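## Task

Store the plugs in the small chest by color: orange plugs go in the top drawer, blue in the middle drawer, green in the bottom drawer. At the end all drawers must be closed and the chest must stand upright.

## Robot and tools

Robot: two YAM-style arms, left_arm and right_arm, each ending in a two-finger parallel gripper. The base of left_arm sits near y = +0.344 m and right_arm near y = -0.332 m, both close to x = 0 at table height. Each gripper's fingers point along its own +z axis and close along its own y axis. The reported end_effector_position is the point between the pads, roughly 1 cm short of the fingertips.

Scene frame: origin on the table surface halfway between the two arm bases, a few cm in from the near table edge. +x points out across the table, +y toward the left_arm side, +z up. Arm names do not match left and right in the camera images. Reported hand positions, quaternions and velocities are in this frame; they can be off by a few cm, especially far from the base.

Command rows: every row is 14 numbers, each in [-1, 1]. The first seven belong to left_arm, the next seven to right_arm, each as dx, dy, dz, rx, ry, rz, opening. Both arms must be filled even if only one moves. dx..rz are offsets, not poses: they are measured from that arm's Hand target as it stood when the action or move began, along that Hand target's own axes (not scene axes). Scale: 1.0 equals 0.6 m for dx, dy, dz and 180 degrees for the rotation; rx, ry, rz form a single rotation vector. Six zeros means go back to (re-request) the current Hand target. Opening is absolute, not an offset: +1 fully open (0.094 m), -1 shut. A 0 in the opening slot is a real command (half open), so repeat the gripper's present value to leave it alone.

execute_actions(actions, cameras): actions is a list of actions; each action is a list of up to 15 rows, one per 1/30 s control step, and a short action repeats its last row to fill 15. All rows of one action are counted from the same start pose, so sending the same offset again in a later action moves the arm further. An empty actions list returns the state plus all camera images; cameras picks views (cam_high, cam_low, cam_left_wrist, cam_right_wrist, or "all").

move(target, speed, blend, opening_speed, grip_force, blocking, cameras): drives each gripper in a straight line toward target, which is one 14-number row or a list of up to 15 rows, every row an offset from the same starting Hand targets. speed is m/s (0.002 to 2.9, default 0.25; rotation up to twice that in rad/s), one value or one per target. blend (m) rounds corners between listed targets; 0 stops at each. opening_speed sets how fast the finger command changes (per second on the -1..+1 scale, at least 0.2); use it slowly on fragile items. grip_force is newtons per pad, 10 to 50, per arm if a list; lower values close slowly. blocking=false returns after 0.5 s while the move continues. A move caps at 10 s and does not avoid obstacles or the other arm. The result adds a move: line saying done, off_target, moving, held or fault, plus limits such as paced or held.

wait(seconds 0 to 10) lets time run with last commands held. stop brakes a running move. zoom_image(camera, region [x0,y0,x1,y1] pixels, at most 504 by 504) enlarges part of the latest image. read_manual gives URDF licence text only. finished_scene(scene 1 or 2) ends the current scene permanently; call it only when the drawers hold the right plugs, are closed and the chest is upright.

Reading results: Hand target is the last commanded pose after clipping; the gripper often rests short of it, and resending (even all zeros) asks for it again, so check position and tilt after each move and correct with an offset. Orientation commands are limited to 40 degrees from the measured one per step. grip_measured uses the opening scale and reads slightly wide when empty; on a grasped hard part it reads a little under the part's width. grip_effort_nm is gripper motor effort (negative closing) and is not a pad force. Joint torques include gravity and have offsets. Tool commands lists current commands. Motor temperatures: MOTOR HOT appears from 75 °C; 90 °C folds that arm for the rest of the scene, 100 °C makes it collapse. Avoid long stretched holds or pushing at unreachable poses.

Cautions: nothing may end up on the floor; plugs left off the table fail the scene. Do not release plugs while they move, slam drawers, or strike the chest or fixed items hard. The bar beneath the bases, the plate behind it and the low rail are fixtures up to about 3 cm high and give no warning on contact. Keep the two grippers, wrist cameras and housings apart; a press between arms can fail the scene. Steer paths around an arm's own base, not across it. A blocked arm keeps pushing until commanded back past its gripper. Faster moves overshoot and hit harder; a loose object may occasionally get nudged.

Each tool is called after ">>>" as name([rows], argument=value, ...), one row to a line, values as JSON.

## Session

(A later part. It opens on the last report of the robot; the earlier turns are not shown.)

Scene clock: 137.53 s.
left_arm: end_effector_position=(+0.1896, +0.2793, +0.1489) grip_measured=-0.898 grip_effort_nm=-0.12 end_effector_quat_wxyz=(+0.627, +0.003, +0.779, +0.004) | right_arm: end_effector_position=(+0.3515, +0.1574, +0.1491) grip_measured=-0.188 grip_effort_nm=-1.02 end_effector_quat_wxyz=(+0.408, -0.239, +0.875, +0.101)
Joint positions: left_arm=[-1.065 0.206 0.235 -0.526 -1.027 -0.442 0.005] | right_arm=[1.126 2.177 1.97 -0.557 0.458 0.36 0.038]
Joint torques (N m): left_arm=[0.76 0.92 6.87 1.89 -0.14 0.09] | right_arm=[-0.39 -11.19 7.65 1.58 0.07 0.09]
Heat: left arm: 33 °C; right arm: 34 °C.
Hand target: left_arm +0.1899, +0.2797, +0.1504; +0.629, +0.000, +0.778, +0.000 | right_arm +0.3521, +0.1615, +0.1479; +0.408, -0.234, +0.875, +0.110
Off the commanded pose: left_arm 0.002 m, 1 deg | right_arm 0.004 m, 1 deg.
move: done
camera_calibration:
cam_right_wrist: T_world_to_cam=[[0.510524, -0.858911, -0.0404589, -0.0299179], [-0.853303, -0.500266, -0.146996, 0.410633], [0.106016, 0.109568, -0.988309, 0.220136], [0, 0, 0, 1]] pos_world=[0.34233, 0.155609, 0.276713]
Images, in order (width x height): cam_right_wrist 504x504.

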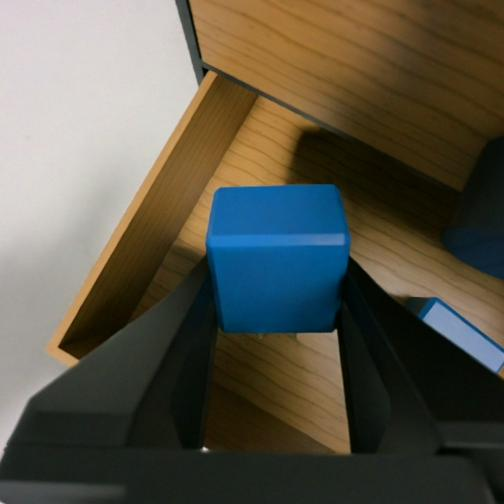

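>>> move(target=[0,0,0,0,0,0,-0.9,0.01,0,0.0086,0,0,0,-0.6], speed=0.06)

>>> move(target=[0,0,0,0,0,0,-0.9,0,0,0,0,0,0,0.05], opening_speed=0.5, cameras=["cam_right_wrist"])

>>> move([
  [0,0,0,0,0,0,-0.9,-0.128,0,-0.107,0,0,0,0.05],
  [0,0,0,0,0,0,-0.9,0.224,-0.3865,-0.241,-0.145,0.2512,-0.3112,0.5],
], blend=[0.02,0], cameras=["cam_right_wrist","cam_high"])

Scene clock: 141.17 s.
left_arm: end_effector_position=(+0.1896, +0.2793, +0.1489) grip_measured=-0.898 grip_effort_nm=-0.12 end_effector_quat_wxyz=(+0.627, +0.003, +0.779, +0.004) | right_arm: end_effector_position=(+0.3516, +0.1567, +0.1427) grip_measured=-0.188 grip_effort_nm=-1.03 end_effector_quat_wxyz=(+0.407, -0.237, +0.876, +0.101)
Joint positions: left_arm=[-1.065 0.206 0.235 -0.526 -1.027 -0.442 0.005] | right_arm=[1.125 2.177 1.947 -0.539 0.457 0.364 0.038]
Joint torques (N m): left_arm=[0.91 0.68 6.76 1.88 -0.15 0.09] | right_arm=[-0.34 -11.12 6.99 1.69 0.07 0.06]
Heat: left arm: 33 °C; right arm: 34 °C.
Hand target: left_arm +0.1899, +0.2797, +0.1504; +0.629, +0.000, +0.778, +0.000 | right_arm +0.3522, +0.1615, +0.1399; +0.408, -0.234, +0.875, +0.110
Off the commanded pose: left_arm 0.002 m, 1 deg | right_arm 0.006 m, 1 deg.
move: done

Scene clock: 142.67 s.
left_arm: end_effector_position=(+0.1896, +0.2793, +0.1489) grip_measured=-0.898 grip_effort_nm=-0.12 end_effector_quat_wxyz=(+0.627, +0.003, +0.779, +0.004) | right_arm: end_effector_position=(+0.3521, +0.1575, +0.1437) grip_measured=+0.048 grip_effort_nm=0.11 end_effector_quat_wxyz=(+0.409, -0.236, +0.876, +0.103)
Joint positions: left_arm=[-1.065 0.206 0.235 -0.526 -1.027 -0.442 0.005] | right_arm=[1.125 2.177 1.947 -0.533 0.457 0.364 0.049]
Joint torques (N m): left_arm=[1.17 0.83 6.74 1.89 -0.1 0.08] | right_arm=[-0.35 -11.14 6.95 1.64 0.06 0.07]
Heat: left arm: 33 °C; right arm: 34 °C.
Hand target: left_arm +0.1899, +0.2797, +0.1504; +0.629, +0.000, +0.778, +0.000 | right_arm +0.3522, +0.1615, +0.1400; +0.408, -0.234, +0.875, +0.110
Off the commanded pose: left_arm 0.002 m, 1 deg | right_arm 0.005 m, 1 deg.
move: done
camera_calibration:
cam_right_wrist: T_world_to_cam=[[0.507621, -0.86039, -0.0452782, -0.0283931], [-0.855106, -0.496681, -0.148665, 0.410699], [0.105421, 0.114183, -0.987851, 0.214142], [0, 0, 0, 1]] pos_world=[0.34303, 0.155106, 0.271311]
Images, in order (width x height): cam_right_wrist 504x504.

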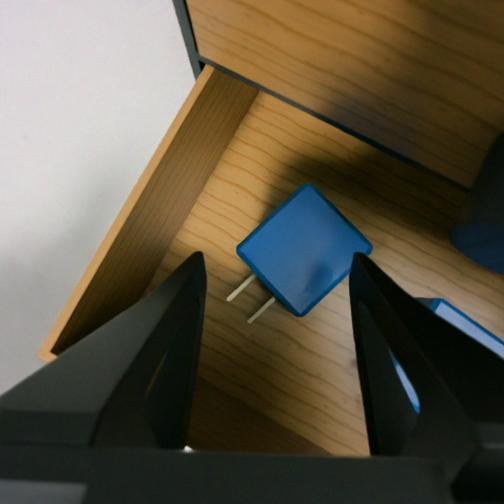

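Scene clock: 147.07 s.
left_arm: end_effector_position=(+0.1896, +0.2793, +0.1489) grip_measured=-0.898 grip_effort_nm=-0.12 end_effector_quat_wxyz=(+0.627, +0.003, +0.779, +0.004) | right_arm: end_effector_position=(+0.3003, -0.1329, +0.1122) grip_measured=+0.498 grip_effort_nm=0.10 end_effector_quat_wxyz=(+0.017, +0.704, -0.710, -0.007)
Joint positions: left_arm=[-1.065 0.206 0.235 -0.526 -1.027 -0.442 0.005] | right_arm=[0.638 1.875 1.724 -1.425 0.009 -0.954 0.07]
Joint torques (N m): left_arm=[1.02 0.92 6.83 1.83 -0.12 0.05] | right_arm=[-0.53 -13.03 5.81 0.15 0.03 -0.09]
Heat: left arm: 33 °C; right arm: 35 °C.
Hand target: left_arm +0.1899, +0.2797, +0.1504; +0.629, +0.000, +0.778, +0.000 | right_arm +0.2973, -0.1379, +0.1298; -0.001, +0.707, -0.707, +0.000
Off the commanded pose: left_arm 0.002 m, 1 deg | right_arm 0.018 m, 2 deg.
move: off_target (right_arm); target 2's new opening was sent with right_arm's hand 0.018 m and 2 deg from that target
camera_calibration:
cam_right_wrist: T_world_to_cam=[[0.995667, -0.0455207, -0.081082, -0.287655], [0.0206498, -0.741962, 0.670123, -0.16998], [-0.0906642, -0.668894, -0.737808, 0.148437], [0, 0, 0, 1]] pos_world=[0.303376, -0.0399243, 0.200102]
Images, in order (width x height): cam_high 504x504, cam_right_wrist 504x504.

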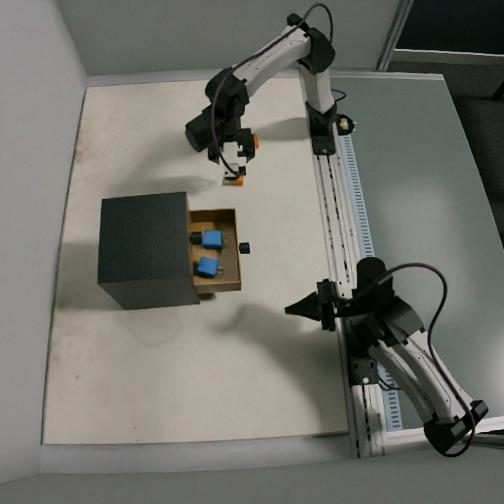

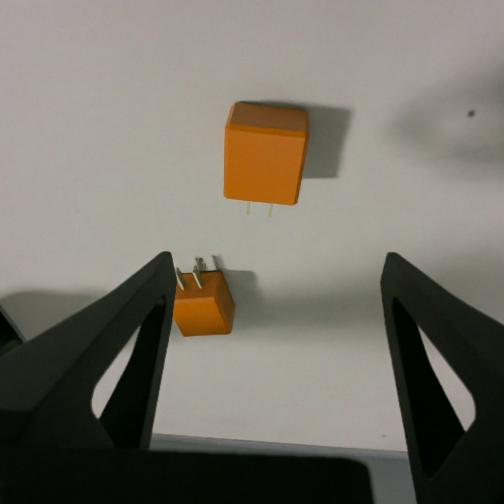

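>>> move(target=[0.047,-0.26,0.075,0,0,0,-0.9,0.003,0.006,0.185,0,0,0,0.5], speed=0.15, cameras=["cam_left_wrist"])

>>> move(target=[0,0,0,0,0,0,-0.9,0,0,0,0,0,0,-0.6], opening_speed=0.8, cameras=["cam_left_wrist","cam_right_wrist"])

Scene clock: 150.93 s.
left_arm: end_effector_position=(+0.2251, +0.1278, +0.1050) grip_measured=-0.898 grip_effort_nm=-0.12 end_effector_quat_wxyz=(+0.618, +0.013, +0.786, +0.005) | right_arm: end_effector_position=(+0.2906, -0.1387, +0.0155) grip_measured=+0.498 grip_effort_nm=0.10 end_effector_quat_wxyz=(+0.008, +0.705, -0.709, -0.005)
Joint positions: left_arm=[-1.243 1.402 0.451 0.231 -1.153 -0.669 0.005] | right_arm=[0.636 1.866 1.323 -1.014 0.009 -0.958 0.07]
Joint torques (N m): left_arm=[0.35 -4.6 7.35 1.81 -0.53 0.04] | right_arm=[-0.65 -9.26 5.56 0.39 0.02 -0.09]
Heat: left arm: 33 °C; right arm: 36 °C.
Hand target: left_arm +0.2282, +0.1238, +0.1134; +0.629, +0.000, +0.778, +0.000 | right_arm +0.2937, -0.1396, +0.0187; +0.000, +0.707, -0.707, +0.000
Off the commanded pose: left_arm 0.010 m, 2 deg | right_arm 0.005 m, 1 deg.
move: done
camera_calibration:
cam_left_wrist: T_world_to_cam=[[0.0327985, -0.997219, -0.0669186, 0.135497], [-0.815903, 0.0119562, -0.578065, 0.254905], [0.577258, 0.0735587, -0.813242, 0.071992], [0, 0, 0, 1]] pos_world=[0.161976, 0.126777, 0.214966]
Images, in order (width x height): cam_left_wrist 504x504.

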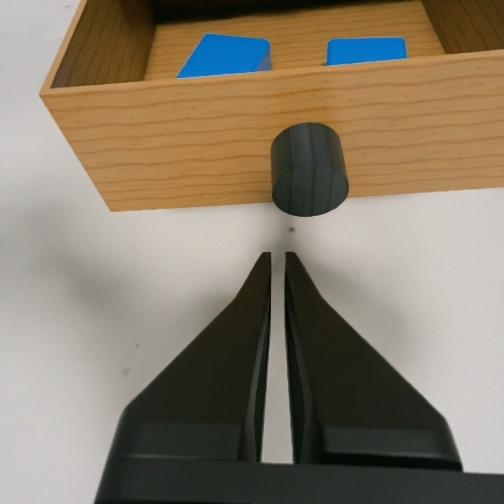

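Scene clock: 152.53 s.
left_arm: end_effector_position=(+0.2251, +0.1276, +0.1052) grip_measured=-0.898 grip_effort_nm=-0.12 end_effector_quat_wxyz=(+0.619, +0.013, +0.786, +0.004) | right_arm: end_effector_position=(+0.2908, -0.1386, +0.0155) grip_measured=-0.181 grip_effort_nm=-1.02 end_effector_quat_wxyz=(+0.008, +0.705, -0.709, -0.005)
Joint positions: left_arm=[-1.243 1.403 0.451 0.233 -1.153 -0.668 0.005] | right_arm=[0.636 1.866 1.323 -1.013 0.01 -0.959 0.038]
Joint torques (N m): left_arm=[0.4 -4.7 7.35 1.85 -0.55 0.06] | right_arm=[-0.65 -9.28 5.57 0.39 0.02 -0.08]
Heat: left arm: 33 °C; right arm: 36 °C.
Hand target: left_arm +0.2282, +0.1239, +0.1133; +0.629, +0.000, +0.778, +0.001 | right_arm +0.2937, -0.1396, +0.0187; -0.001, +0.707, -0.707, +0.000
Off the commanded pose: left_arm 0.010 m, 2 deg | right_arm 0.004 m, 1 deg.
move: done
camera_calibration:
cam_left_wrist: T_world_to_cam=[[0.0325202, -0.997272, -0.0662679, 0.135317], [-0.815558, 0.0118498, -0.578554, 0.255027], [0.577761, 0.07286, -0.812948, 0.0720254], [0, 0, 0, 1]] pos_world=[0.161975, 0.126678, 0.215067]
cam_right_wrist: T_world_to_cam=[[0.99699, -0.0423642, -0.0649302, -0.286587], [0.0112998, -0.749155, 0.662298, -0.107309], [-0.0767005, -0.661038, -0.746422, 0.0696009], [0, 0, 0, 1]] pos_world=[0.292275, -0.0465233, 0.104414]
Images, in order (width x height): cam_left_wrist 504x504, cam_right_wrist 504x504.

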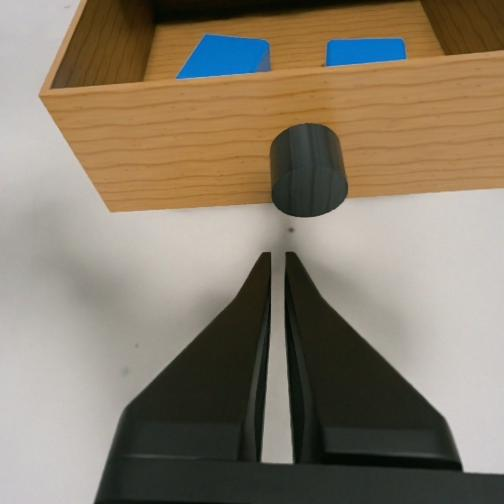

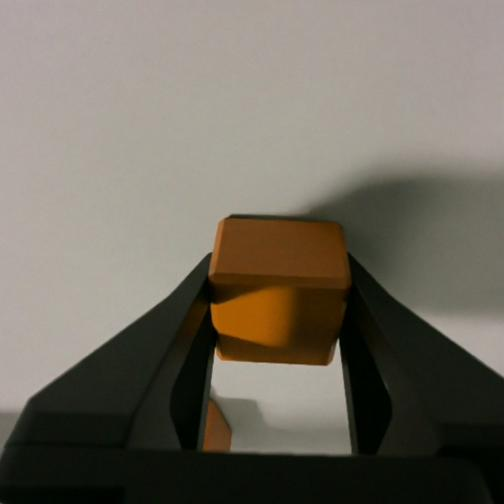

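>>> move([
  [-0.01,-0.018,-0.002,0,0,0,-0.9,0,0,-0.05,0,0,0,-0.6],
  [-0.059,-0.018,0.23,0,0,0,-0.9,0,0,-0.25,0,0,0,-0.6],
], speed=0.1, cameras=["cam_left_wrist","cam_low"])

Scene clock: 156.33 s.
left_arm: end_effector_position=(+0.3600, +0.1200, +0.1076) grip_measured=-0.898 grip_effort_nm=-0.12 end_effector_quat_wxyz=(+0.616, +0.009, +0.788, +0.018) | right_arm: end_effector_position=(+0.2937, -0.1393, +0.1468) grip_measured=-0.181 grip_effort_nm=-1.02 end_effector_quat_wxyz=(+0.015, +0.705, -0.709, -0.006)
Joint positions: left_arm=[-0.816 1.735 0.67 0.658 -0.805 -0.278 0.005] | right_arm=[0.636 1.849 1.828 -1.549 0.01 -0.959 0.038]
Joint torques (N m): left_arm=[1.43 -7.75 8.24 2.4 0.05 0.15] | right_arm=[-0.05 -11.75 8.47 0.16 0.02 -0.01]
Heat: left arm: 33 °C; right arm: 37 °C.
Hand target: left_arm +0.3705, +0.1130, +0.1191; +0.629, +0.000, +0.778, +0.000 | right_arm +0.2936, -0.1397, +0.1686; +0.000, +0.707, -0.707, +0.000
Off the commanded pose: left_arm 0.017 m, 3 deg | right_arm 0.022 m, 2 deg.
joint sent to its limit (right arm) — joint 4 (wrist pitch), lower limit. The joint targets still meet the commanded pose.
move: off_target (left_arm, right_arm)
camera_calibration:
cam_left_wrist: T_world_to_cam=[[0.0545699, -0.995144, -0.0819185, 0.117016], [-0.819664, 0.00220805, -0.572841, 0.368548], [0.57024, 0.0984054, -0.815563, -0.00349606], [0, 0, 0, 1]] pos_world=[0.297694, 0.115978, 0.217854]
Images, in order (width x height): cam_low 504x504, cam_left_wrist 504x504.

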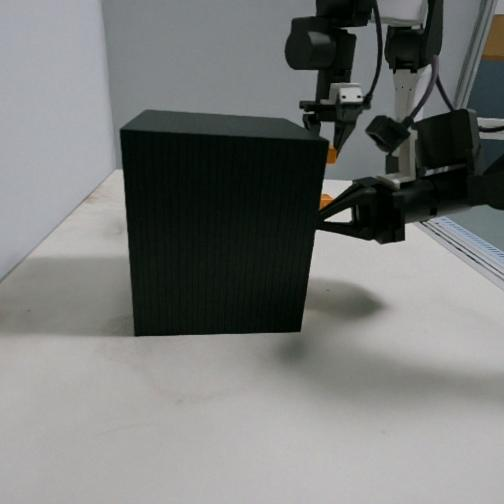

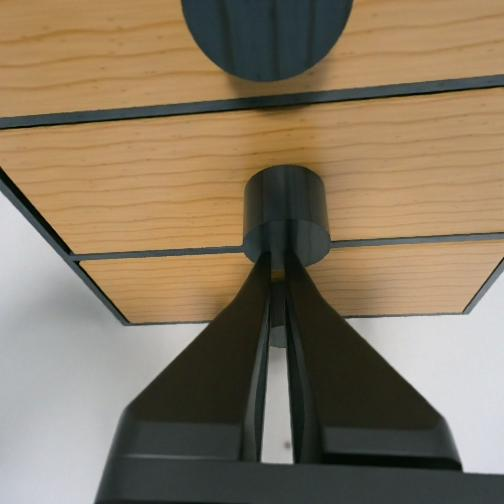

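>>> move([
  [0,0,0.005,0,0,0,-0.9,0,0,-0.02,0,0,0,-0.6],
  [0.024,0,-0.114,0,0,0,-0.9,0,0,-0.02,0,0,0,-0.6],
  [-0.095,0.0,-0.139,0,0,0,0.8,0,0,-0.02,0,0,0,-0.6],
], speed=[0.05,0.2,0.2], cameras=["cam_left_wrist"])

Scene clock: 160.73 s.
left_arm: end_effector_position=(+0.2976, +0.1135, +0.1747) grip_measured=+0.797 grip_effort_nm=0.14 end_effector_quat_wxyz=(+0.617, +0.023, +0.787, +0.016) | right_arm: end_effector_position=(+0.2937, -0.1395, +0.1549) grip_measured=-0.181 grip_effort_nm=-1.02 end_effector_quat_wxyz=(+0.002, +0.705, -0.709, -0.004)
Joint positions: left_arm=[-0.989 1.401 0.704 0.214 -0.944 -0.363 0.084] | right_arm=[0.636 1.829 1.835 -1.551 0.01 -0.959 0.038]
Joint torques (N m): left_arm=[0.79 -8.28 8.92 1.96 -0.32 -0.12] | right_arm=[-0.01 -12.34 8.8 0.2 0.01 -0.01]
Heat: left arm: 33 °C; right arm: 37 °C.
Hand target: left_arm +0.3009, +0.1129, +0.1922; +0.629, +0.000, +0.778, +0.000 | right_arm +0.2936, -0.1397, +0.1806; +0.000, +0.707, -0.707, +0.000
Off the commanded pose: left_arm 0.018 m, 4 deg | right_arm 0.026 m, 1 deg.
joint sent to its limit (right arm) — joint 4 (wrist pitch), lower limit. The joint targets are off in orientation, not in position.
move: off_target (left_arm, right_arm); target 3's new opening was sent with left_arm's hand 0.018 m and 4 deg from that target
camera_calibration:
cam_left_wrist: T_world_to_cam=[[0.0308448, -0.994846, -0.0965913, 0.12904], [-0.818022, 0.0304054, -0.574383, 0.352447], [0.574359, 0.0967305, -0.812868, 0.0859229], [0, 0, 0, 1]] pos_world=[0.234979, 0.109348, 0.284748]
Images, in order (width x height): cam_left_wrist 504x504.

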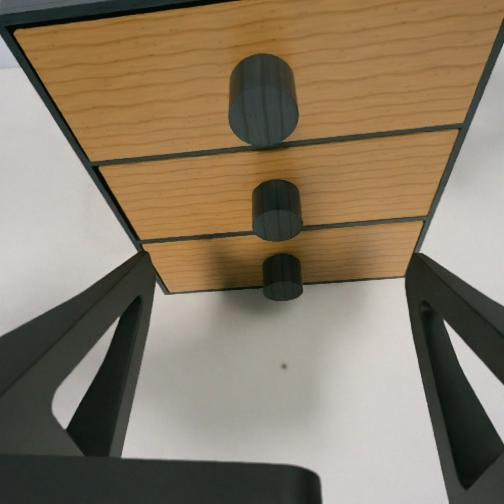

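>>> move(target=[-0.034,-0.002,0.145,0,0,0,0.8,0,0,0,0,0,0,-0.6], speed=0.12, cameras=["cam_left_wrist"])

>>> move(target=[0,0,0,0,0,0,-0.95,0,0,0,0,0,0,-0.6], opening_speed=0.8)

>>> move(target=[0.04,0,-0.1875,0,0,0,-0.95,0,0,0,0,0,0,-0.6], speed=0.08)

>>> move(target=[0,0,0,0,0,0,0.3,0,0,0,0,0,0,-0.6], opening_speed=1.2, cameras=["all"])

Scene clock: 163.20 s.
left_arm: end_effector_position=(+0.3815, +0.1177, +0.1814) grip_measured=+0.797 grip_effort_nm=0.14 end_effector_quat_wxyz=(+0.616, +0.007, +0.788, +0.014) | right_arm: end_effector_position=(+0.2937, -0.1395, +0.1549) grip_measured=-0.181 grip_effort_nm=-1.03 end_effector_quat_wxyz=(+0.002, +0.705, -0.709, -0.004)
Joint positions: left_arm=[-0.762 1.599 0.874 0.34 -0.752 -0.255 0.084] | right_arm=[0.636 1.829 1.835 -1.551 0.01 -0.959 0.038]
Joint torques (N m): left_arm=[1.09 -7.5 9.37 2.38 -0.05 0.11] | right_arm=[-0.01 -12.31 8.8 0.2 0.01 -0.01]
Heat: left arm: 33 °C; right arm: 37 °C.
Hand target: left_arm +0.3902, +0.1120, +0.1941; +0.629, +0.000, +0.778, +0.000 | right_arm +0.2936, -0.1397, +0.1806; +0.000, +0.707, -0.707, +0.000
Off the commanded pose: left_arm 0.016 m, 3 deg | right_arm 0.026 m, 1 deg.
joint sent to its limit (right arm) — joint 4 (wrist pitch), lower limit. The joint targets are off in orientation, not in position.
move: off_target (left_arm, right_arm)
camera_calibration:
cam_left_wrist: T_world_to_cam=[[0.0529017, -0.995911, -0.0732282, 0.118694], [-0.819156, -0.00133875, -0.573569, 0.428826], [0.571126, 0.0903281, -0.815877, 0.0453571], [0, 0, 0, 1]] pos_world=[0.319092, 0.114685, 0.291659]
Images, in order (width x height): cam_left_wrist 504x504.

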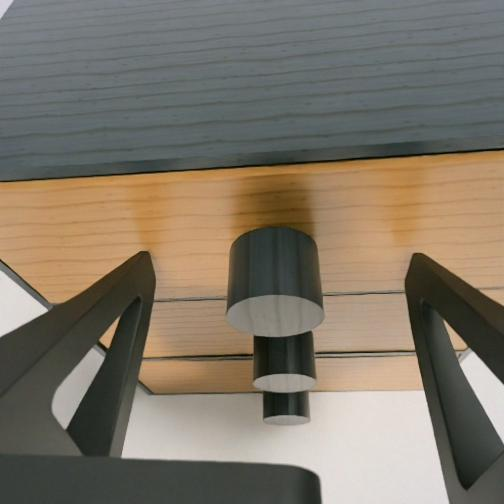

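Scene clock: 165.60 s.
left_arm: end_effector_position=(+0.3815, +0.1175, +0.1814) grip_measured=-0.432 grip_effort_nm=-1.02 end_effector_quat_wxyz=(+0.616, +0.007, +0.788, +0.013) | right_arm: end_effector_position=(+0.2937, -0.1395, +0.1549) grip_measured=-0.181 grip_effort_nm=-1.02 end_effector_quat_wxyz=(+0.002, +0.705, -0.709, -0.004)
Joint positions: left_arm=[-0.762 1.599 0.874 0.341 -0.751 -0.254 0.027] | right_arm=[0.636 1.829 1.835 -1.551 0.01 -0.959 0.038]
Joint torques (N m): left_arm=[1.14 -7.49 9.44 2.35 0.03 0.11] | right_arm=[-0.02 -12.33 8.8 0.2 0.01 -0.01]
Heat: left arm: 34 °C; right arm: 37 °C.
Hand target: left_arm +0.3902, +0.1119, +0.1941; +0.629, +0.000, +0.778, +0.000 | right_arm +0.2936, -0.1397, +0.1806; +0.000, +0.707, -0.707, +0.000
Off the commanded pose: left_arm 0.016 m, 3 deg | right_arm 0.026 m, 1 deg.
joint sent to its limit (right arm) — joint 4 (wrist pitch), lower limit. The joint targets are off in orientation, not in position.
move: off_target (left_arm, right_arm)

Scene clock: 167.57 s.
left_arm: end_effector_position=(+0.2787, +0.1127, +0.1783) grip_measured=-0.432 grip_effort_nm=-1.02 end_effector_quat_wxyz=(+0.617, +0.012, +0.787, +0.017) | right_arm: end_effector_position=(+0.2937, -0.1395, +0.1549) grip_measured=-0.181 grip_effort_nm=-1.02 end_effector_quat_wxyz=(+0.002, +0.705, -0.709, -0.004)
Joint positions: left_arm=[-1.057 1.366 0.713 0.11 -1.017 -0.449 0.027] | right_arm=[0.636 1.829 1.835 -1.551 0.01 -0.959 0.038]
Joint torques (N m): left_arm=[-0.57 -9.8 7.08 1.93 -0.29 0.06] | right_arm=[-0.03 -12.33 8.79 0.2 0.02 -0.01]
Heat: left arm: 34 °C; right arm: 37 °C.
Hand target: left_arm +0.2752, +0.1118, +0.1942; +0.629, +0.000, +0.778, +0.000 | right_arm +0.2936, -0.1397, +0.1806; +0.000, +0.707, -0.707, +0.000
Off the commanded pose: left_arm 0.016 m, 3 deg | right_arm 0.026 m, 1 deg.
joint sent to its limit (right arm) — joint 4 (wrist pitch), lower limit. The joint targets are off in orientation, not in position.
move: off_target (left_arm, right_arm)

Scene clock: 168.83 s.
left_arm: end_effector_position=(+0.2771, +0.1112, +0.1794) grip_measured=+0.298 grip_effort_nm=0.14 end_effector_quat_wxyz=(+0.617, +0.013, +0.786, +0.014) | right_arm: end_effector_position=(+0.2937, -0.1395, +0.1549) grip_measured=-0.181 grip_effort_nm=-1.02 end_effector_quat_wxyz=(+0.002, +0.705, -0.709, -0.004)
Joint positions: left_arm=[-1.063 1.362 0.713 0.11 -1.017 -0.449 0.061] | right_arm=[0.636 1.829 1.835 -1.551 0.01 -0.959 0.038]
Joint torques (N m): left_arm=[0.06 -9.63 7.23 1.94 -0.33 0.02] | right_arm=[-0.02 -12.33 8.79 0.2 0.02 -0.01]
Heat: left arm: 34 °C; right arm: 37 °C.
Hand target: left_arm +0.2753, +0.1118, +0.1941; +0.629, +0.000, +0.778, +0.000 | right_arm +0.2936, -0.1397, +0.1806; +0.000, +0.707, -0.707, +0.000
Off the commanded pose: left_arm 0.015 m, 3 deg | right_arm 0.026 m, 1 deg.
joint sent to its limit (right arm) — joint 4 (wrist pitch), lower limit. The joint targets are off in orientation, not in position.
move: off_target (left_arm, right_arm)
camera_calibration:
cam_left_wrist: T_world_to_cam=[[0.0436771, -0.995708, -0.0815961, 0.121659], [-0.817221, 0.0113716, -0.576212, 0.340622], [0.574667, 0.0918493, -0.813217, 0.10226], [0, 0, 0, 1]] pos_world=[0.214284, 0.107871, 0.289357]
cam_right_wrist: T_world_to_cam=[[0.997547, -0.0422432, -0.055809, -0.281941], [0.00487839, -0.753442, 0.657496, -0.198324], [-0.0698236, -0.656156, -0.751388, 0.172691], [0, 0, 0, 1]] pos_world=[0.294275, -0.0480235, 0.244421]

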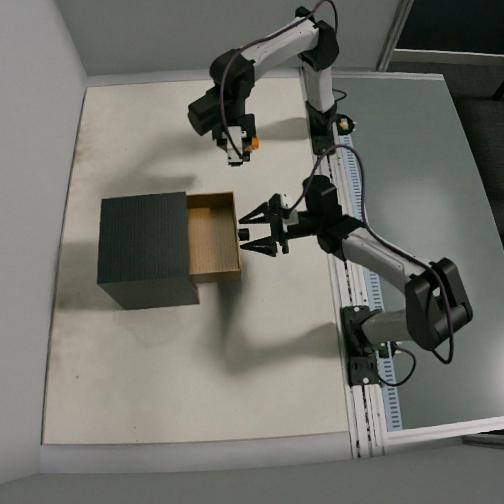

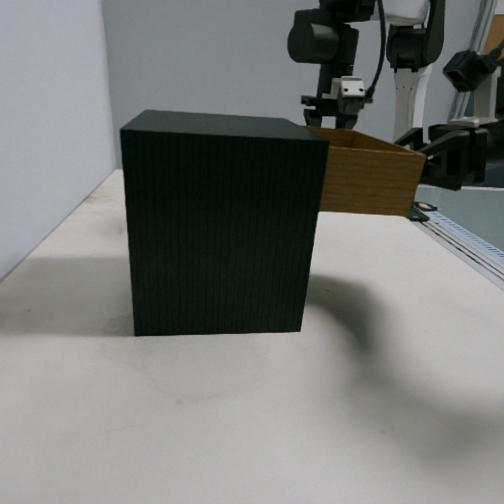

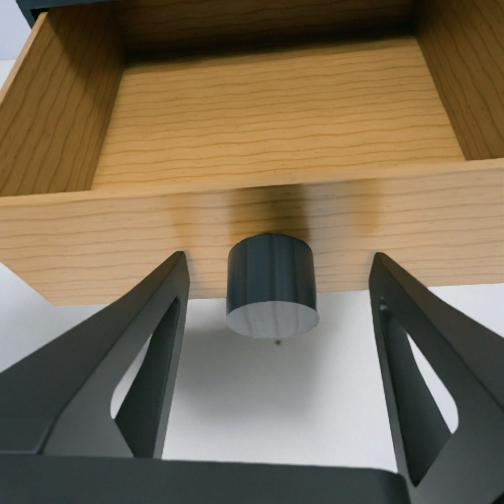

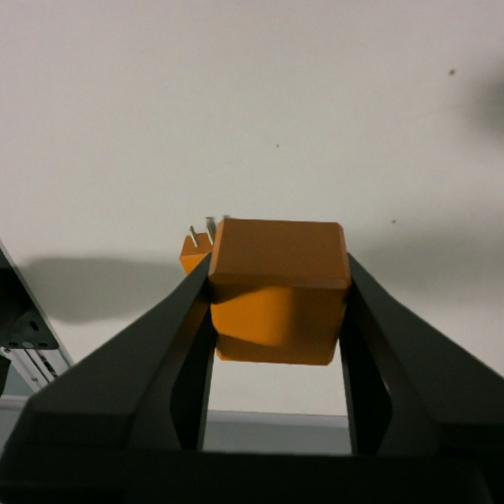

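>>> move([
  [0,0,-0.1,0,0,0,0.3,0,0,0,0,0,0,-0.6],
  [0.101,0.28,-0.123,0,0,0,-0.9,-0.033,-0.011,-0.165,0.174,-0.3014,0.3014,-0.6],
  [0.101,0.28,-0.123,0,0,0,-0.9,-0.383,-0.0973,-0.182,0.174,-0.3014,0.3014,-0.6],
], blend=[0.02,0.02,0], cameras=["cam_right_wrist","cam_low"])

Scene clock: 176.90 s.
left_arm: end_effector_position=(+0.1898, +0.2790, +0.1498) grip_measured=-0.898 grip_effort_nm=-0.12 end_effector_quat_wxyz=(+0.627, +0.003, +0.779, +0.003) | right_arm: end_effector_position=(+0.3496, +0.0847, +0.2726) grip_measured=-0.181 grip_effort_nm=-1.02 end_effector_quat_wxyz=(+0.467, -0.237, +0.844, +0.117)
Joint positions: left_arm=[-1.062 0.206 0.236 -0.523 -1.024 -0.439 0.005] | right_arm=[1.071 1.846 1.868 -0.623 0.449 0.245 0.038]
Joint torques (N m): left_arm=[1.13 1.03 6.74 1.86 -0.15 0.08] | right_arm=[0.14 -8.7 10.74 1.72 0.25 0.1]
Heat: left arm: 34 °C; right arm: 37 °C.
Hand target: left_arm +0.1902, +0.2797, +0.1504; +0.629, +0.000, +0.778, +0.000 | right_arm +0.3521, +0.0899, +0.2902; +0.484, -0.223, +0.836, +0.130
Off the commanded pose: left_arm 0.001 m, 0 deg | right_arm 0.018 m, 3 deg.
move: off_target (right_arm); blend cut to 0 m at target 2
camera_calibration:
cam_right_wrist: T_world_to_cam=[[0.527204, -0.84909, -0.0332072, -0.0950864], [-0.820597, -0.498588, -0.279342, 0.415294], [0.220629, 0.17452, -0.959617, 0.296985], [0, 0, 0, 1]] pos_world=[0.325395, 0.0744937, 0.397844]
Images, in order (width x height): cam_low 504x504, cam_right_wrist 504x504.

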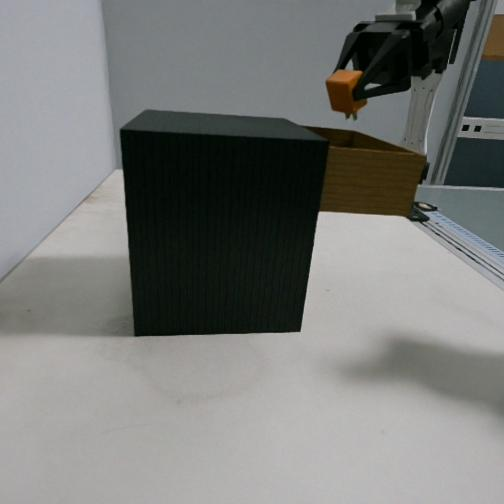

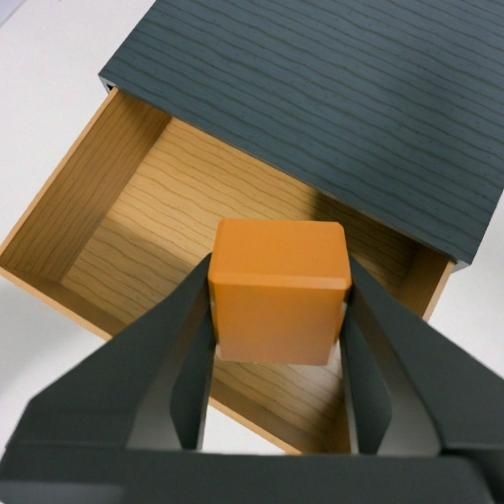

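>>> move(target=[0,0,0,0,0,0,-0.9,0.108,0.004,0.066,0,0.0556,0,-0.6], speed=0.12, cameras=["cam_right_wrist"])

>>> move(target=[0,0,0,0,0,0,-0.9,0.006,0,0.005,0,0,0,-0.6], speed=0.06)

>>> move(target=[0,0,0,0,0,0,-0.9,0,0,0,0,0,0,0.05], opening_speed=0.5, cameras=["cam_right_wrist"])

Scene clock: 178.90 s.
left_arm: end_effector_position=(+0.1898, +0.2790, +0.1498) grip_measured=-0.898 grip_effort_nm=-0.12 end_effector_quat_wxyz=(+0.627, +0.003, +0.779, +0.003) | right_arm: end_effector_position=(+0.3525, +0.0892, +0.2158) grip_measured=-0.182 grip_effort_nm=-1.02 end_effector_quat_wxyz=(+0.411, -0.236, +0.875, +0.101)
Joint positions: left_arm=[-1.062 0.206 0.236 -0.523 -1.024 -0.439 0.005] | right_arm=[1.056 1.925 1.852 -0.664 0.411 0.309 0.038]
Joint torques (N m): left_arm=[1.24 0.9 6.54 1.91 -0.14 0.06] | right_arm=[-0.4 -9.28 7.46 1.58 -0.01 0.09]
Heat: left arm: 34 °C; right arm: 37 °C.
Hand target: left_arm +0.1902, +0.2797, +0.1504; +0.629, +0.000, +0.778, +0.000 | right_arm +0.3525, +0.0931, +0.2142; +0.409, -0.234, +0.875, +0.110
Off the commanded pose: left_arm 0.001 m, 0 deg | right_arm 0.004 m, 1 deg.
move: done
camera_calibration:
cam_right_wrist: T_world_to_cam=[[0.506404, -0.861284, -0.0417723, -0.0843629], [-0.855157, -0.495401, -0.152591, 0.388541], [0.11073, 0.112994, -0.987406, 0.291319], [0, 0, 0, 1]] pos_world=[0.342727, 0.0869055, 0.343414]
Images, in order (width x height): cam_right_wrist 504x504.

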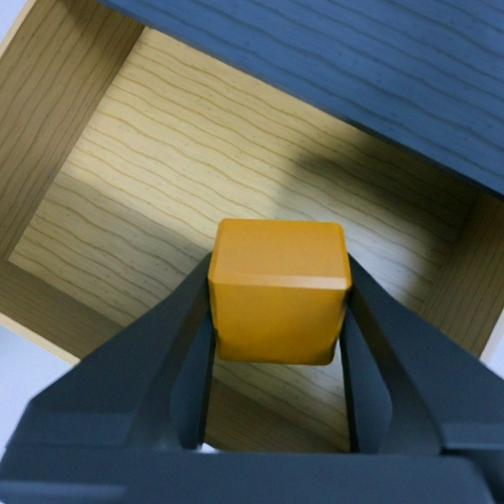

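Scene clock: 179.73 s.
left_arm: end_effector_position=(+0.1898, +0.2790, +0.1498) grip_measured=-0.898 grip_effort_nm=-0.12 end_effector_quat_wxyz=(+0.627, +0.003, +0.779, +0.003) | right_arm: end_effector_position=(+0.3535, +0.0909, +0.2149) grip_measured=-0.182 grip_effort_nm=-1.03 end_effector_quat_wxyz=(+0.414, -0.233, +0.874, +0.105)
Joint positions: left_arm=[-1.062 0.206 0.236 -0.523 -1.024 -0.439 0.005] | right_arm=[1.056 1.925 1.841 -0.643 0.411 0.311 0.038]
Joint torques (N m): left_arm=[1.05 0.91 6.53 1.88 -0.14 0.07] | right_arm=[-0.42 -9.5 6.49 1.57 -0.01 0.06]
Heat: left arm: 34 °C; right arm: 37 °C.
Hand target: left_arm +0.1902, +0.2797, +0.1504; +0.629, +0.000, +0.778, +0.000 | right_arm +0.3525, +0.0931, +0.2096; +0.409, -0.234, +0.875, +0.110
Off the commanded pose: left_arm 0.001 m, 0 deg | right_arm 0.006 m, 1 deg.
move: done

Scene clock: 181.23 s.
left_arm: end_effector_position=(+0.1898, +0.2790, +0.1498) grip_measured=-0.898 grip_effort_nm=-0.13 end_effector_quat_wxyz=(+0.627, +0.003, +0.779, +0.003) | right_arm: end_effector_position=(+0.3544, +0.0908, +0.2154) grip_measured=+0.048 grip_effort_nm=0.10 end_effector_quat_wxyz=(+0.415, -0.232, +0.873, +0.106)
Joint positions: left_arm=[-1.062 0.206 0.236 -0.523 -1.024 -0.439 0.005] | right_arm=[1.054 1.925 1.841 -0.64 0.411 0.312 0.049]
Joint torques (N m): left_arm=[1.06 0.69 6.48 1.85 -0.16 0.07] | right_arm=[-0.29 -9.52 6.48 1.56 -0.01 0.06]
Heat: left arm: 34 °C; right arm: 36 °C.
Hand target: left_arm +0.1902, +0.2797, +0.1504; +0.629, +0.000, +0.778, +0.000 | right_arm +0.3525, +0.0931, +0.2097; +0.409, -0.234, +0.875, +0.110
Off the commanded pose: left_arm 0.001 m, 0 deg | right_arm 0.007 m, 1 deg.
move: done
camera_calibration:
cam_right_wrist: T_world_to_cam=[[0.503143, -0.862716, -0.0506811, -0.0807806], [-0.856269, -0.489737, -0.164197, 0.393306], [0.116835, 0.126011, -0.985125, 0.286691], [0, 0, 0, 1]] pos_world=[0.343924, 0.0867995, 0.342912]
Images, in order (width x height): cam_right_wrist 504x504.

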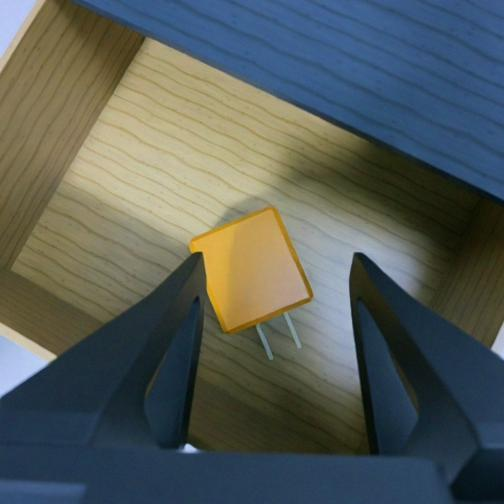

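>>> move([
  [0,0,0,0,0,0,-0.9,-0.102,0,-0.086,0,0,0,0.05],
  [0,0,0,0,0,0,-0.9,0.407,-0.421,-0.2515,-0.1618,0.2444,-0.3472,0.4],
], blend=[0.02,0], cameras=["cam_right_wrist","cam_high"])

Scene clock: 186.70 s.
left_arm: end_effector_position=(+0.1898, +0.2790, +0.1498) grip_measured=-0.898 grip_effort_nm=-0.12 end_effector_quat_wxyz=(+0.627, +0.003, +0.779, +0.003) | right_arm: end_effector_position=(+0.2457, -0.2579, +0.1115) grip_measured=+0.398 grip_effort_nm=0.10 end_effector_quat_wxyz=(+0.006, +0.747, -0.665, -0.009)
Joint positions: left_arm=[-1.062 0.206 0.236 -0.523 -1.024 -0.439 0.005] | right_arm=[0.333 1.45 1.246 -1.352 -0.003 -1.383 0.066]
Joint torques (N m): left_arm=[1.1 0.87 6.46 1.84 -0.16 0.03] | right_arm=[-0.77 -7.79 5.81 0.18 0.01 -0.1]
Heat: left arm: 35 °C; right arm: 37 °C.
Hand target: left_arm +0.1902, +0.2797, +0.1504; +0.629, +0.000, +0.778, +0.000 | right_arm +0.2425, -0.2618, +0.1189; -0.001, +0.749, -0.663, +0.000
Off the commanded pose: left_arm 0.001 m, 0 deg | right_arm 0.009 m, 1 deg.
move: done
camera_calibration:
cam_right_wrist: T_world_to_cam=[[0.994475, 0.0793567, -0.0687157, -0.207928], [0.104971, -0.748, 0.655346, -0.281715], [0.000606754, -0.658938, -0.752197, 0.0410569], [0, 0, 0, 1]] pos_world=[0.236326, -0.167169, 0.201216]
Images, in order (width x height): cam_high 504x504, cam_right_wrist 504x504.

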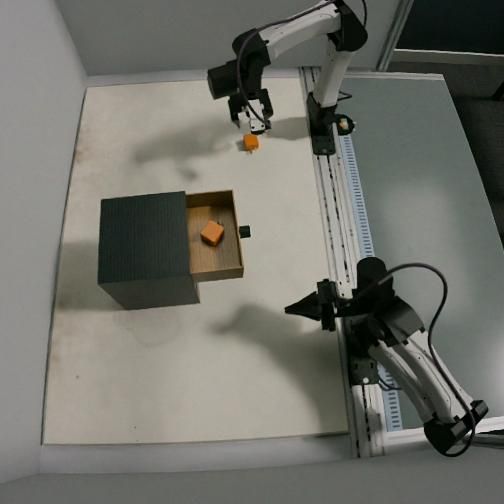

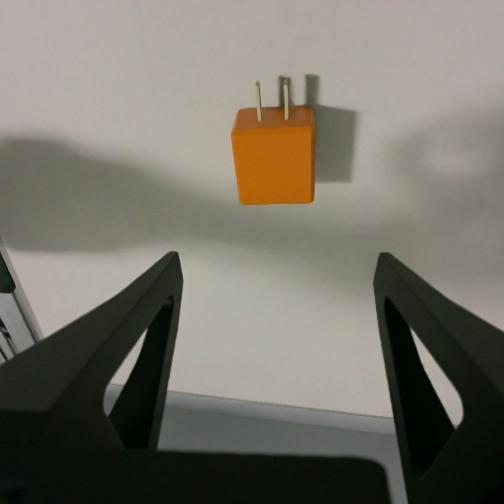

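>>> move([
  [0,0,0,0,0,0,-0.9,0,0,0.166,0,0,0,0.4],
  [0,0,0,0,0,0,-0.9,0,0,0.166,0,0,0,-0.6],
  [0,0,0,0,0,0,-0.9,0,0,-0.1,0,0,0,-0.6],
], speed=0.15, opening_speed=0.8, cameras=["cam_right_wrist"])

Scene clock: 194.73 s.
left_arm: end_effector_position=(+0.1898, +0.2790, +0.1498) grip_measured=-0.898 grip_effort_nm=-0.12 end_effector_quat_wxyz=(+0.627, +0.003, +0.779, +0.003) | right_arm: end_effector_position=(+0.2432, -0.2600, +0.1649) grip_measured=-0.189 grip_effort_nm=-1.02 end_effector_quat_wxyz=(-0.001, +0.747, -0.665, -0.004)
Joint positions: left_arm=[-1.062 0.206 0.236 -0.523 -1.024 -0.439 0.005] | right_arm=[0.331 1.444 1.454 -1.548 -0.001 -1.387 0.038]
Joint torques (N m): left_arm=[1.01 0.79 6.35 1.89 -0.14 0.12] | right_arm=[-0.47 -7.1 8.21 0.18 0 -0.05]
Heat: left arm: 35 °C; right arm: 36 °C.
Hand target: left_arm +0.1902, +0.2797, +0.1504; +0.629, +0.000, +0.778, +0.000 | right_arm +0.2425, -0.2619, +0.1789; -0.001, +0.749, -0.663, +0.000
Off the commanded pose: left_arm 0.001 m, 0 deg | right_arm 0.014 m, 0 deg.
joint sent to its limit (right arm) — joint 4 (wrist pitch), lower limit. The joint targets still meet the commanded pose.
move: off_target (right_arm)
camera_calibration:
cam_right_wrist: T_world_to_cam=[[0.995492, 0.0802565, -0.0505481, -0.204689], [0.093723, -0.750495, 0.654196, -0.315731], [0.0145674, -0.655985, -0.754634, 0.0776825], [0, 0, 0, 1]] pos_world=[0.232226, -0.169568, 0.254825]
Images, in order (width x height): cam_right_wrist 504x504.

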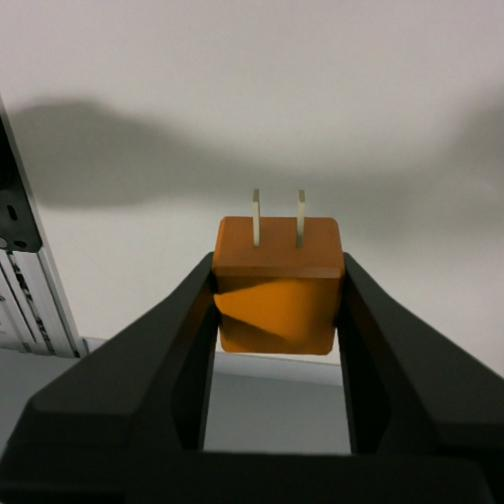

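>>> move([
  [0,0,0,0,0,0,-0.9,-0.227,-0.091,-0.16,0.1941,-0.2931,0.3361,-0.6],
  [0,0,0,0,0,0,-0.9,-0.684,-0.268,-0.177,0.1941,-0.2931,0.3361,-0.6],
], speed=0.25, blend=[0.03,0], cameras=["cam_high","cam_low","cam_right_wrist"])

Scene clock: 201.63 s.
left_arm: end_effector_position=(+0.1898, +0.2790, +0.1498) grip_measured=-0.898 grip_effort_nm=-0.12 end_effector_quat_wxyz=(+0.627, +0.003, +0.779, +0.003) | right_arm: end_effector_position=(+0.3515, +0.1588, +0.2764) grip_measured=-0.189 grip_effort_nm=-1.02 end_effector_quat_wxyz=(+0.472, -0.235, +0.841, +0.120)
Joint positions: left_arm=[-1.062 0.206 0.236 -0.523 -1.024 -0.439 0.005] | right_arm=[1.149 2.184 2.38 -0.805 0.517 0.293 0.038]
Joint torques (N m): left_arm=[1.18 0.96 6.48 1.89 -0.12 0.1] | right_arm=[0.25 -10.09 10.21 1.69 0.28 0.1]
Heat: left arm: 35 °C; right arm: 35 °C.
Hand target: left_arm +0.1902, +0.2797, +0.1504; +0.629, +0.000, +0.778, +0.000 | right_arm +0.3523, +0.1647, +0.2861; +0.484, -0.223, +0.836, +0.130
Off the commanded pose: left_arm 0.001 m, 0 deg | right_arm 0.011 m, 2 deg.
move: off_target (right_arm)
camera_calibration:
cam_right_wrist: T_world_to_cam=[[0.526522, -0.849347, -0.0372156, -0.031658], [-0.818564, -0.494643, -0.292031, 0.456987], [0.229627, 0.184224, -0.955685, 0.281545], [0, 0, 0, 1]] pos_world=[0.326092, 0.14729, 0.401344]
Images, in order (width x height): cam_high 504x504, cam_low 504x504, cam_right_wrist 504x504.

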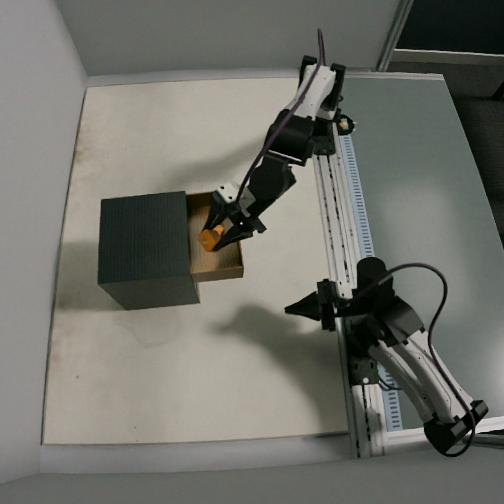

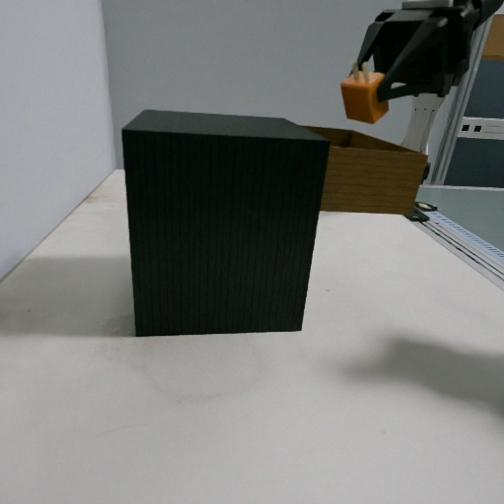

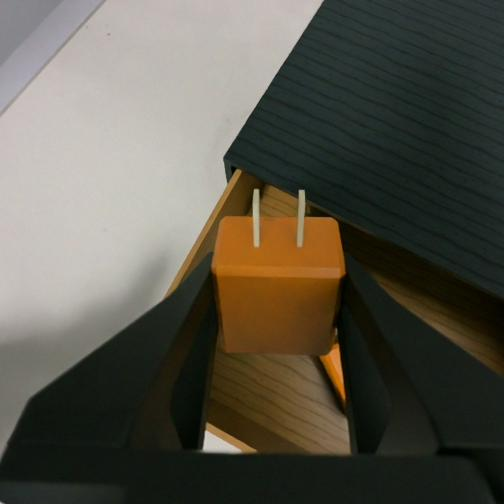

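>>> move(target=[0,0,0,0,0,0,-0.9,0.102,0.009,0.056,0,0.0556,0,-0.6], speed=0.1, cameras=["cam_right_wrist","cam_low"])

Scene clock: 203.93 s.
left_arm: end_effector_position=(+0.1898, +0.2790, +0.1498) grip_measured=-0.898 grip_effort_nm=-0.12 end_effector_quat_wxyz=(+0.627, +0.003, +0.779, +0.003) | right_arm: end_effector_position=(+0.3493, +0.1634, +0.2137) grip_measured=-0.189 grip_effort_nm=-1.02 end_effector_quat_wxyz=(+0.410, -0.235, +0.875, +0.099)
Joint positions: left_arm=[-1.062 0.206 0.236 -0.523 -1.024 -0.439 0.005] | right_arm=[1.143 2.268 2.38 -0.882 0.478 0.376 0.038]
Joint torques (N m): left_arm=[1.02 0.66 6.6 1.91 -0.14 0.02] | right_arm=[-0.25 -10.78 9.73 1.39 0.02 0.07]
Heat: left arm: 35 °C; right arm: 36 °C.
Hand target: left_arm +0.1902, +0.2797, +0.1504; +0.629, +0.000, +0.778, +0.000 | right_arm +0.3485, +0.1688, +0.2160; +0.409, -0.234, +0.875, +0.110
Off the commanded pose: left_arm 0.001 m, 0 deg | right_arm 0.006 m, 1 deg.
move: done
camera_calibration:
cam_right_wrist: T_world_to_cam=[[0.504003, -0.862818, -0.0390741, -0.0184865], [-0.856601, -0.493557, -0.150455, 0.421989], [0.11053, 0.109301, -0.987844, 0.281974], [0, 0, 0, 1]] pos_world=[0.339627, 0.161505, 0.341315]
Images, in order (width x height): cam_low 504x504, cam_right_wrist 504x504.

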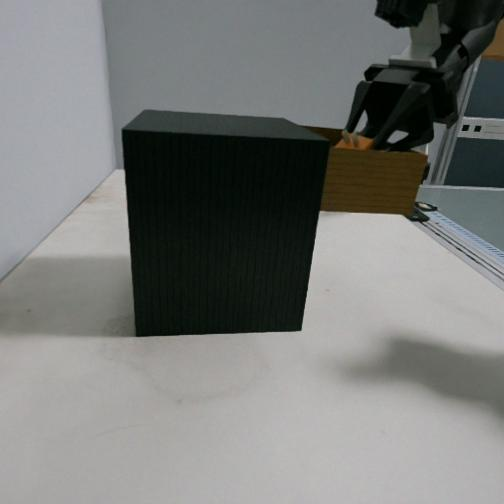

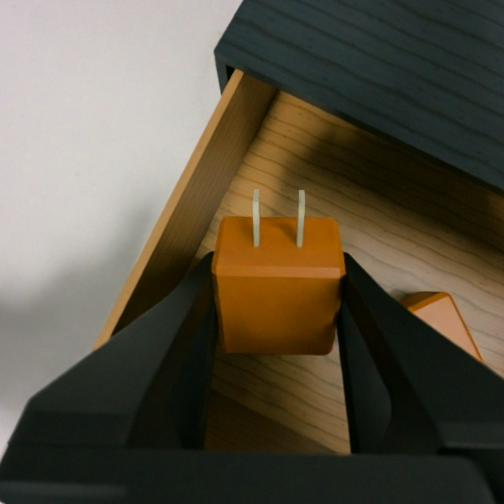

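>>> move([
  [0,0,0,0,0,0,-0.9,0.023,0,0.019,0,0,0,-0.6],
  [0,0,0,0,0,0,-0.9,0.023,0,0.019,0,0,0,0.05],
  [0,0,0,0,0,0,-0.9,-0.102,0,-0.086,0,0,0,0.05],
], speed=0.1, opening_speed=0.6, cameras=["all"])

Scene clock: 208.67 s.
left_arm: end_effector_position=(+0.1898, +0.2790, +0.1498) grip_measured=-0.898 grip_effort_nm=-0.12 end_effector_quat_wxyz=(+0.627, +0.003, +0.779, +0.003) | right_arm: end_effector_position=(+0.3542, +0.1637, +0.2789) grip_measured=+0.048 grip_effort_nm=0.10 end_effector_quat_wxyz=(+0.444, -0.236, +0.855, +0.127)
Joint positions: left_arm=[-1.062 0.206 0.236 -0.523 -1.024 -0.439 0.005] | right_arm=[1.136 2.399 2.837 -1.098 0.468 0.329 0.049]
Joint torques (N m): left_arm=[1.21 1.05 6.71 1.91 -0.18 0.01] | right_arm=[0.49 -12.81 8.65 1.62 0.03 -0.07]
Heat: left arm: 35 °C; right arm: 37 °C.
Hand target: left_arm +0.1902, +0.2797, +0.1504; +0.629, +0.000, +0.778, +0.000 | right_arm +0.3482, +0.1687, +0.2962; +0.409, -0.234, +0.875, +0.110
Off the commanded pose: left_arm 0.001 m, 0 deg | right_arm 0.019 m, 5 deg.
elbow stopped short (right arm): the move would have taken joint 3 (elbow) straighter than the controller allows.
move: off_target (right_arm); target 2's new opening was sent with right_arm's hand 0.017 m and 4 deg from that target
camera_calibration:
cam_left_wrist: T_world_to_cam=[[0.0478026, -0.997615, -0.0498002, 0.285155], [-0.802562, -0.00867917, -0.596505, 0.256159], [0.59465, 0.0684823, -0.801063, 0.113835], [0, 0, 0, 1]] pos_world=[0.124261, 0.278902, 0.25819]
cam_right_wrist: T_world_to_cam=[[0.529389, -0.845837, -0.06563, -0.0224342], [-0.831764, -0.502231, -0.236503, 0.452881], [0.167081, 0.179791, -0.969412, 0.309141], [0, 0, 0, 1]] pos_world=[0.336915, 0.152895, 0.40532]

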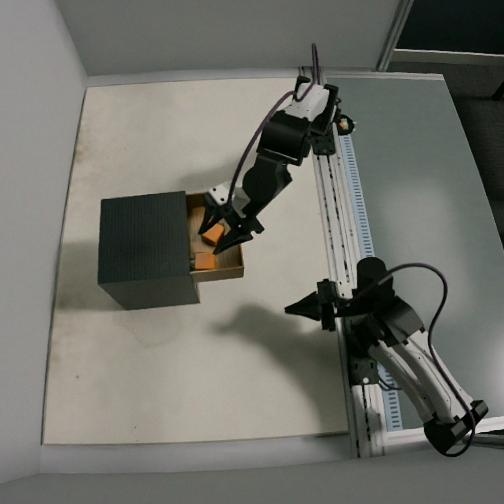

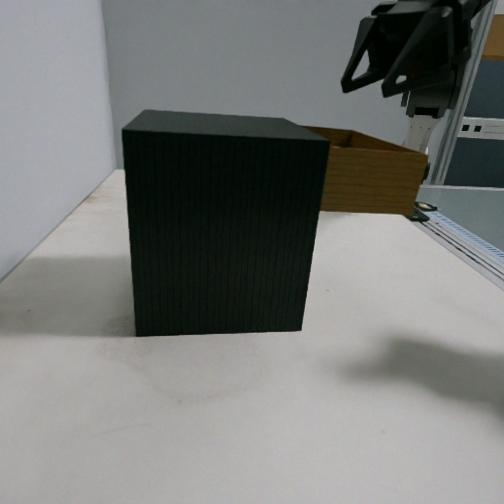

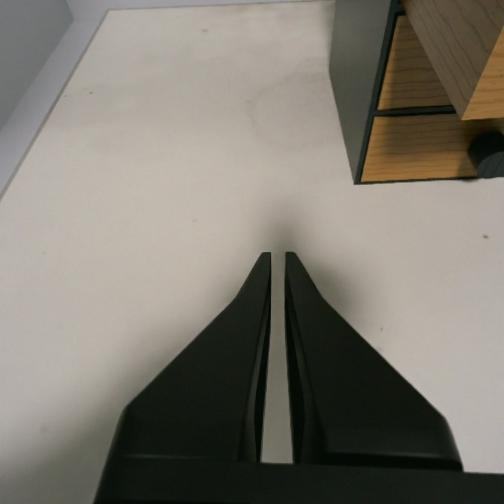

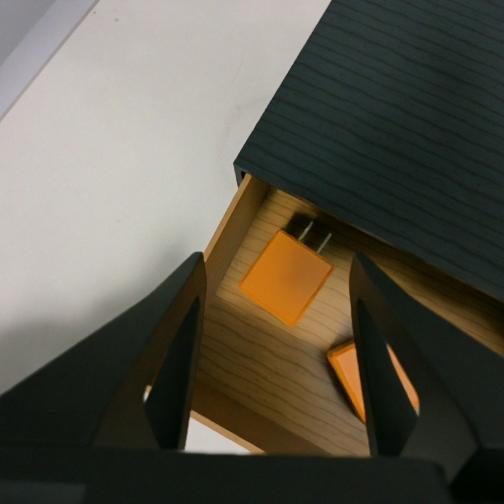

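>>> move([
  [0,0,0,0,0,0,-0.9,0.24,-0.42,-0.235,0,0,0,0.05],
  [-0.078,-0.278,0.048,0,0,0,-0.9,0.24,-0.42,-0.235,0,0,0,0.05],
], speed=0.25, blend=[0.03,0], cameras=["cam_left_wrist","cam_high"])

Scene clock: 212.30 s.
left_arm: end_effector_position=(+0.2228, +0.1153, +0.1779) grip_measured=-0.898 grip_effort_nm=-0.12 end_effector_quat_wxyz=(+0.617, +0.024, +0.786, +0.008) | right_arm: end_effector_position=(+0.3025, -0.1488, +0.2711) grip_measured=+0.048 grip_effort_nm=0.10 end_effector_quat_wxyz=(+0.403, -0.231, +0.880, +0.104)
Joint positions: left_arm=[-1.255 1.254 0.686 -0.161 -1.153 -0.66 0.005] | right_arm=[0.648 1.155 1.321 -0.85 0.093 0.054 0.049]
Joint torques (N m): left_arm=[1.51 -4.04 8.87 1.82 -0.53 -0.04] | right_arm=[-0.76 -4.4 6.71 1.62 -0.11 -0.08]
Heat: left arm: 35 °C; right arm: 37 °C.
Hand target: left_arm +0.2283, +0.1129, +0.1901; +0.629, +0.000, +0.778, +0.000 | right_arm +0.3001, -0.1499, +0.2759; +0.409, -0.234, +0.875, +0.110
Off the commanded pose: left_arm 0.014 m, 3 deg | right_arm 0.005 m, 1 deg.
move: off_target (left_arm)
camera_calibration:
cam_left_wrist: T_world_to_cam=[[0.0191747, -0.996193, -0.0850383, 0.13414], [-0.817073, 0.0334052, -0.575566, 0.292665], [0.576216, 0.0805188, -0.813322, 0.132911], [0, 0, 0, 1]] pos_world=[0.159971, 0.113151, 0.287955]
Images, in order (width x height): cam_high 504x504, cam_left_wrist 504x504.

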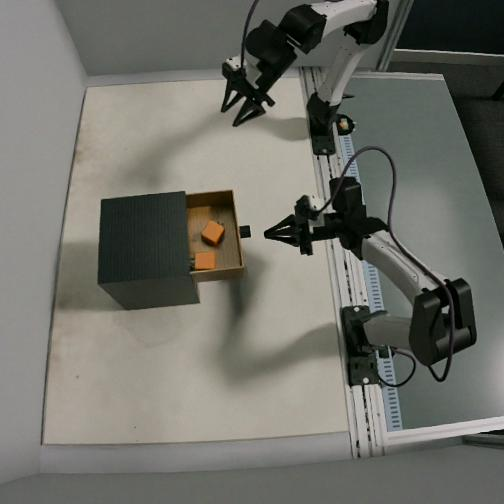

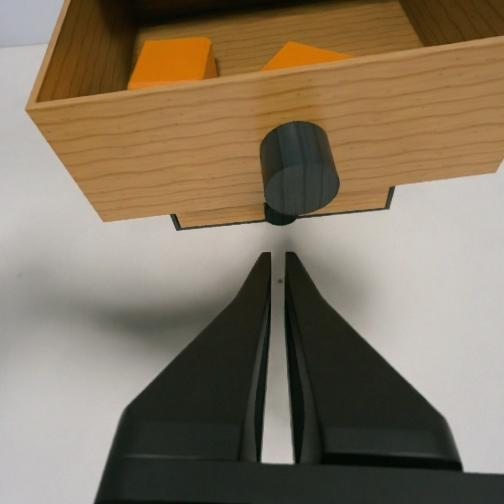

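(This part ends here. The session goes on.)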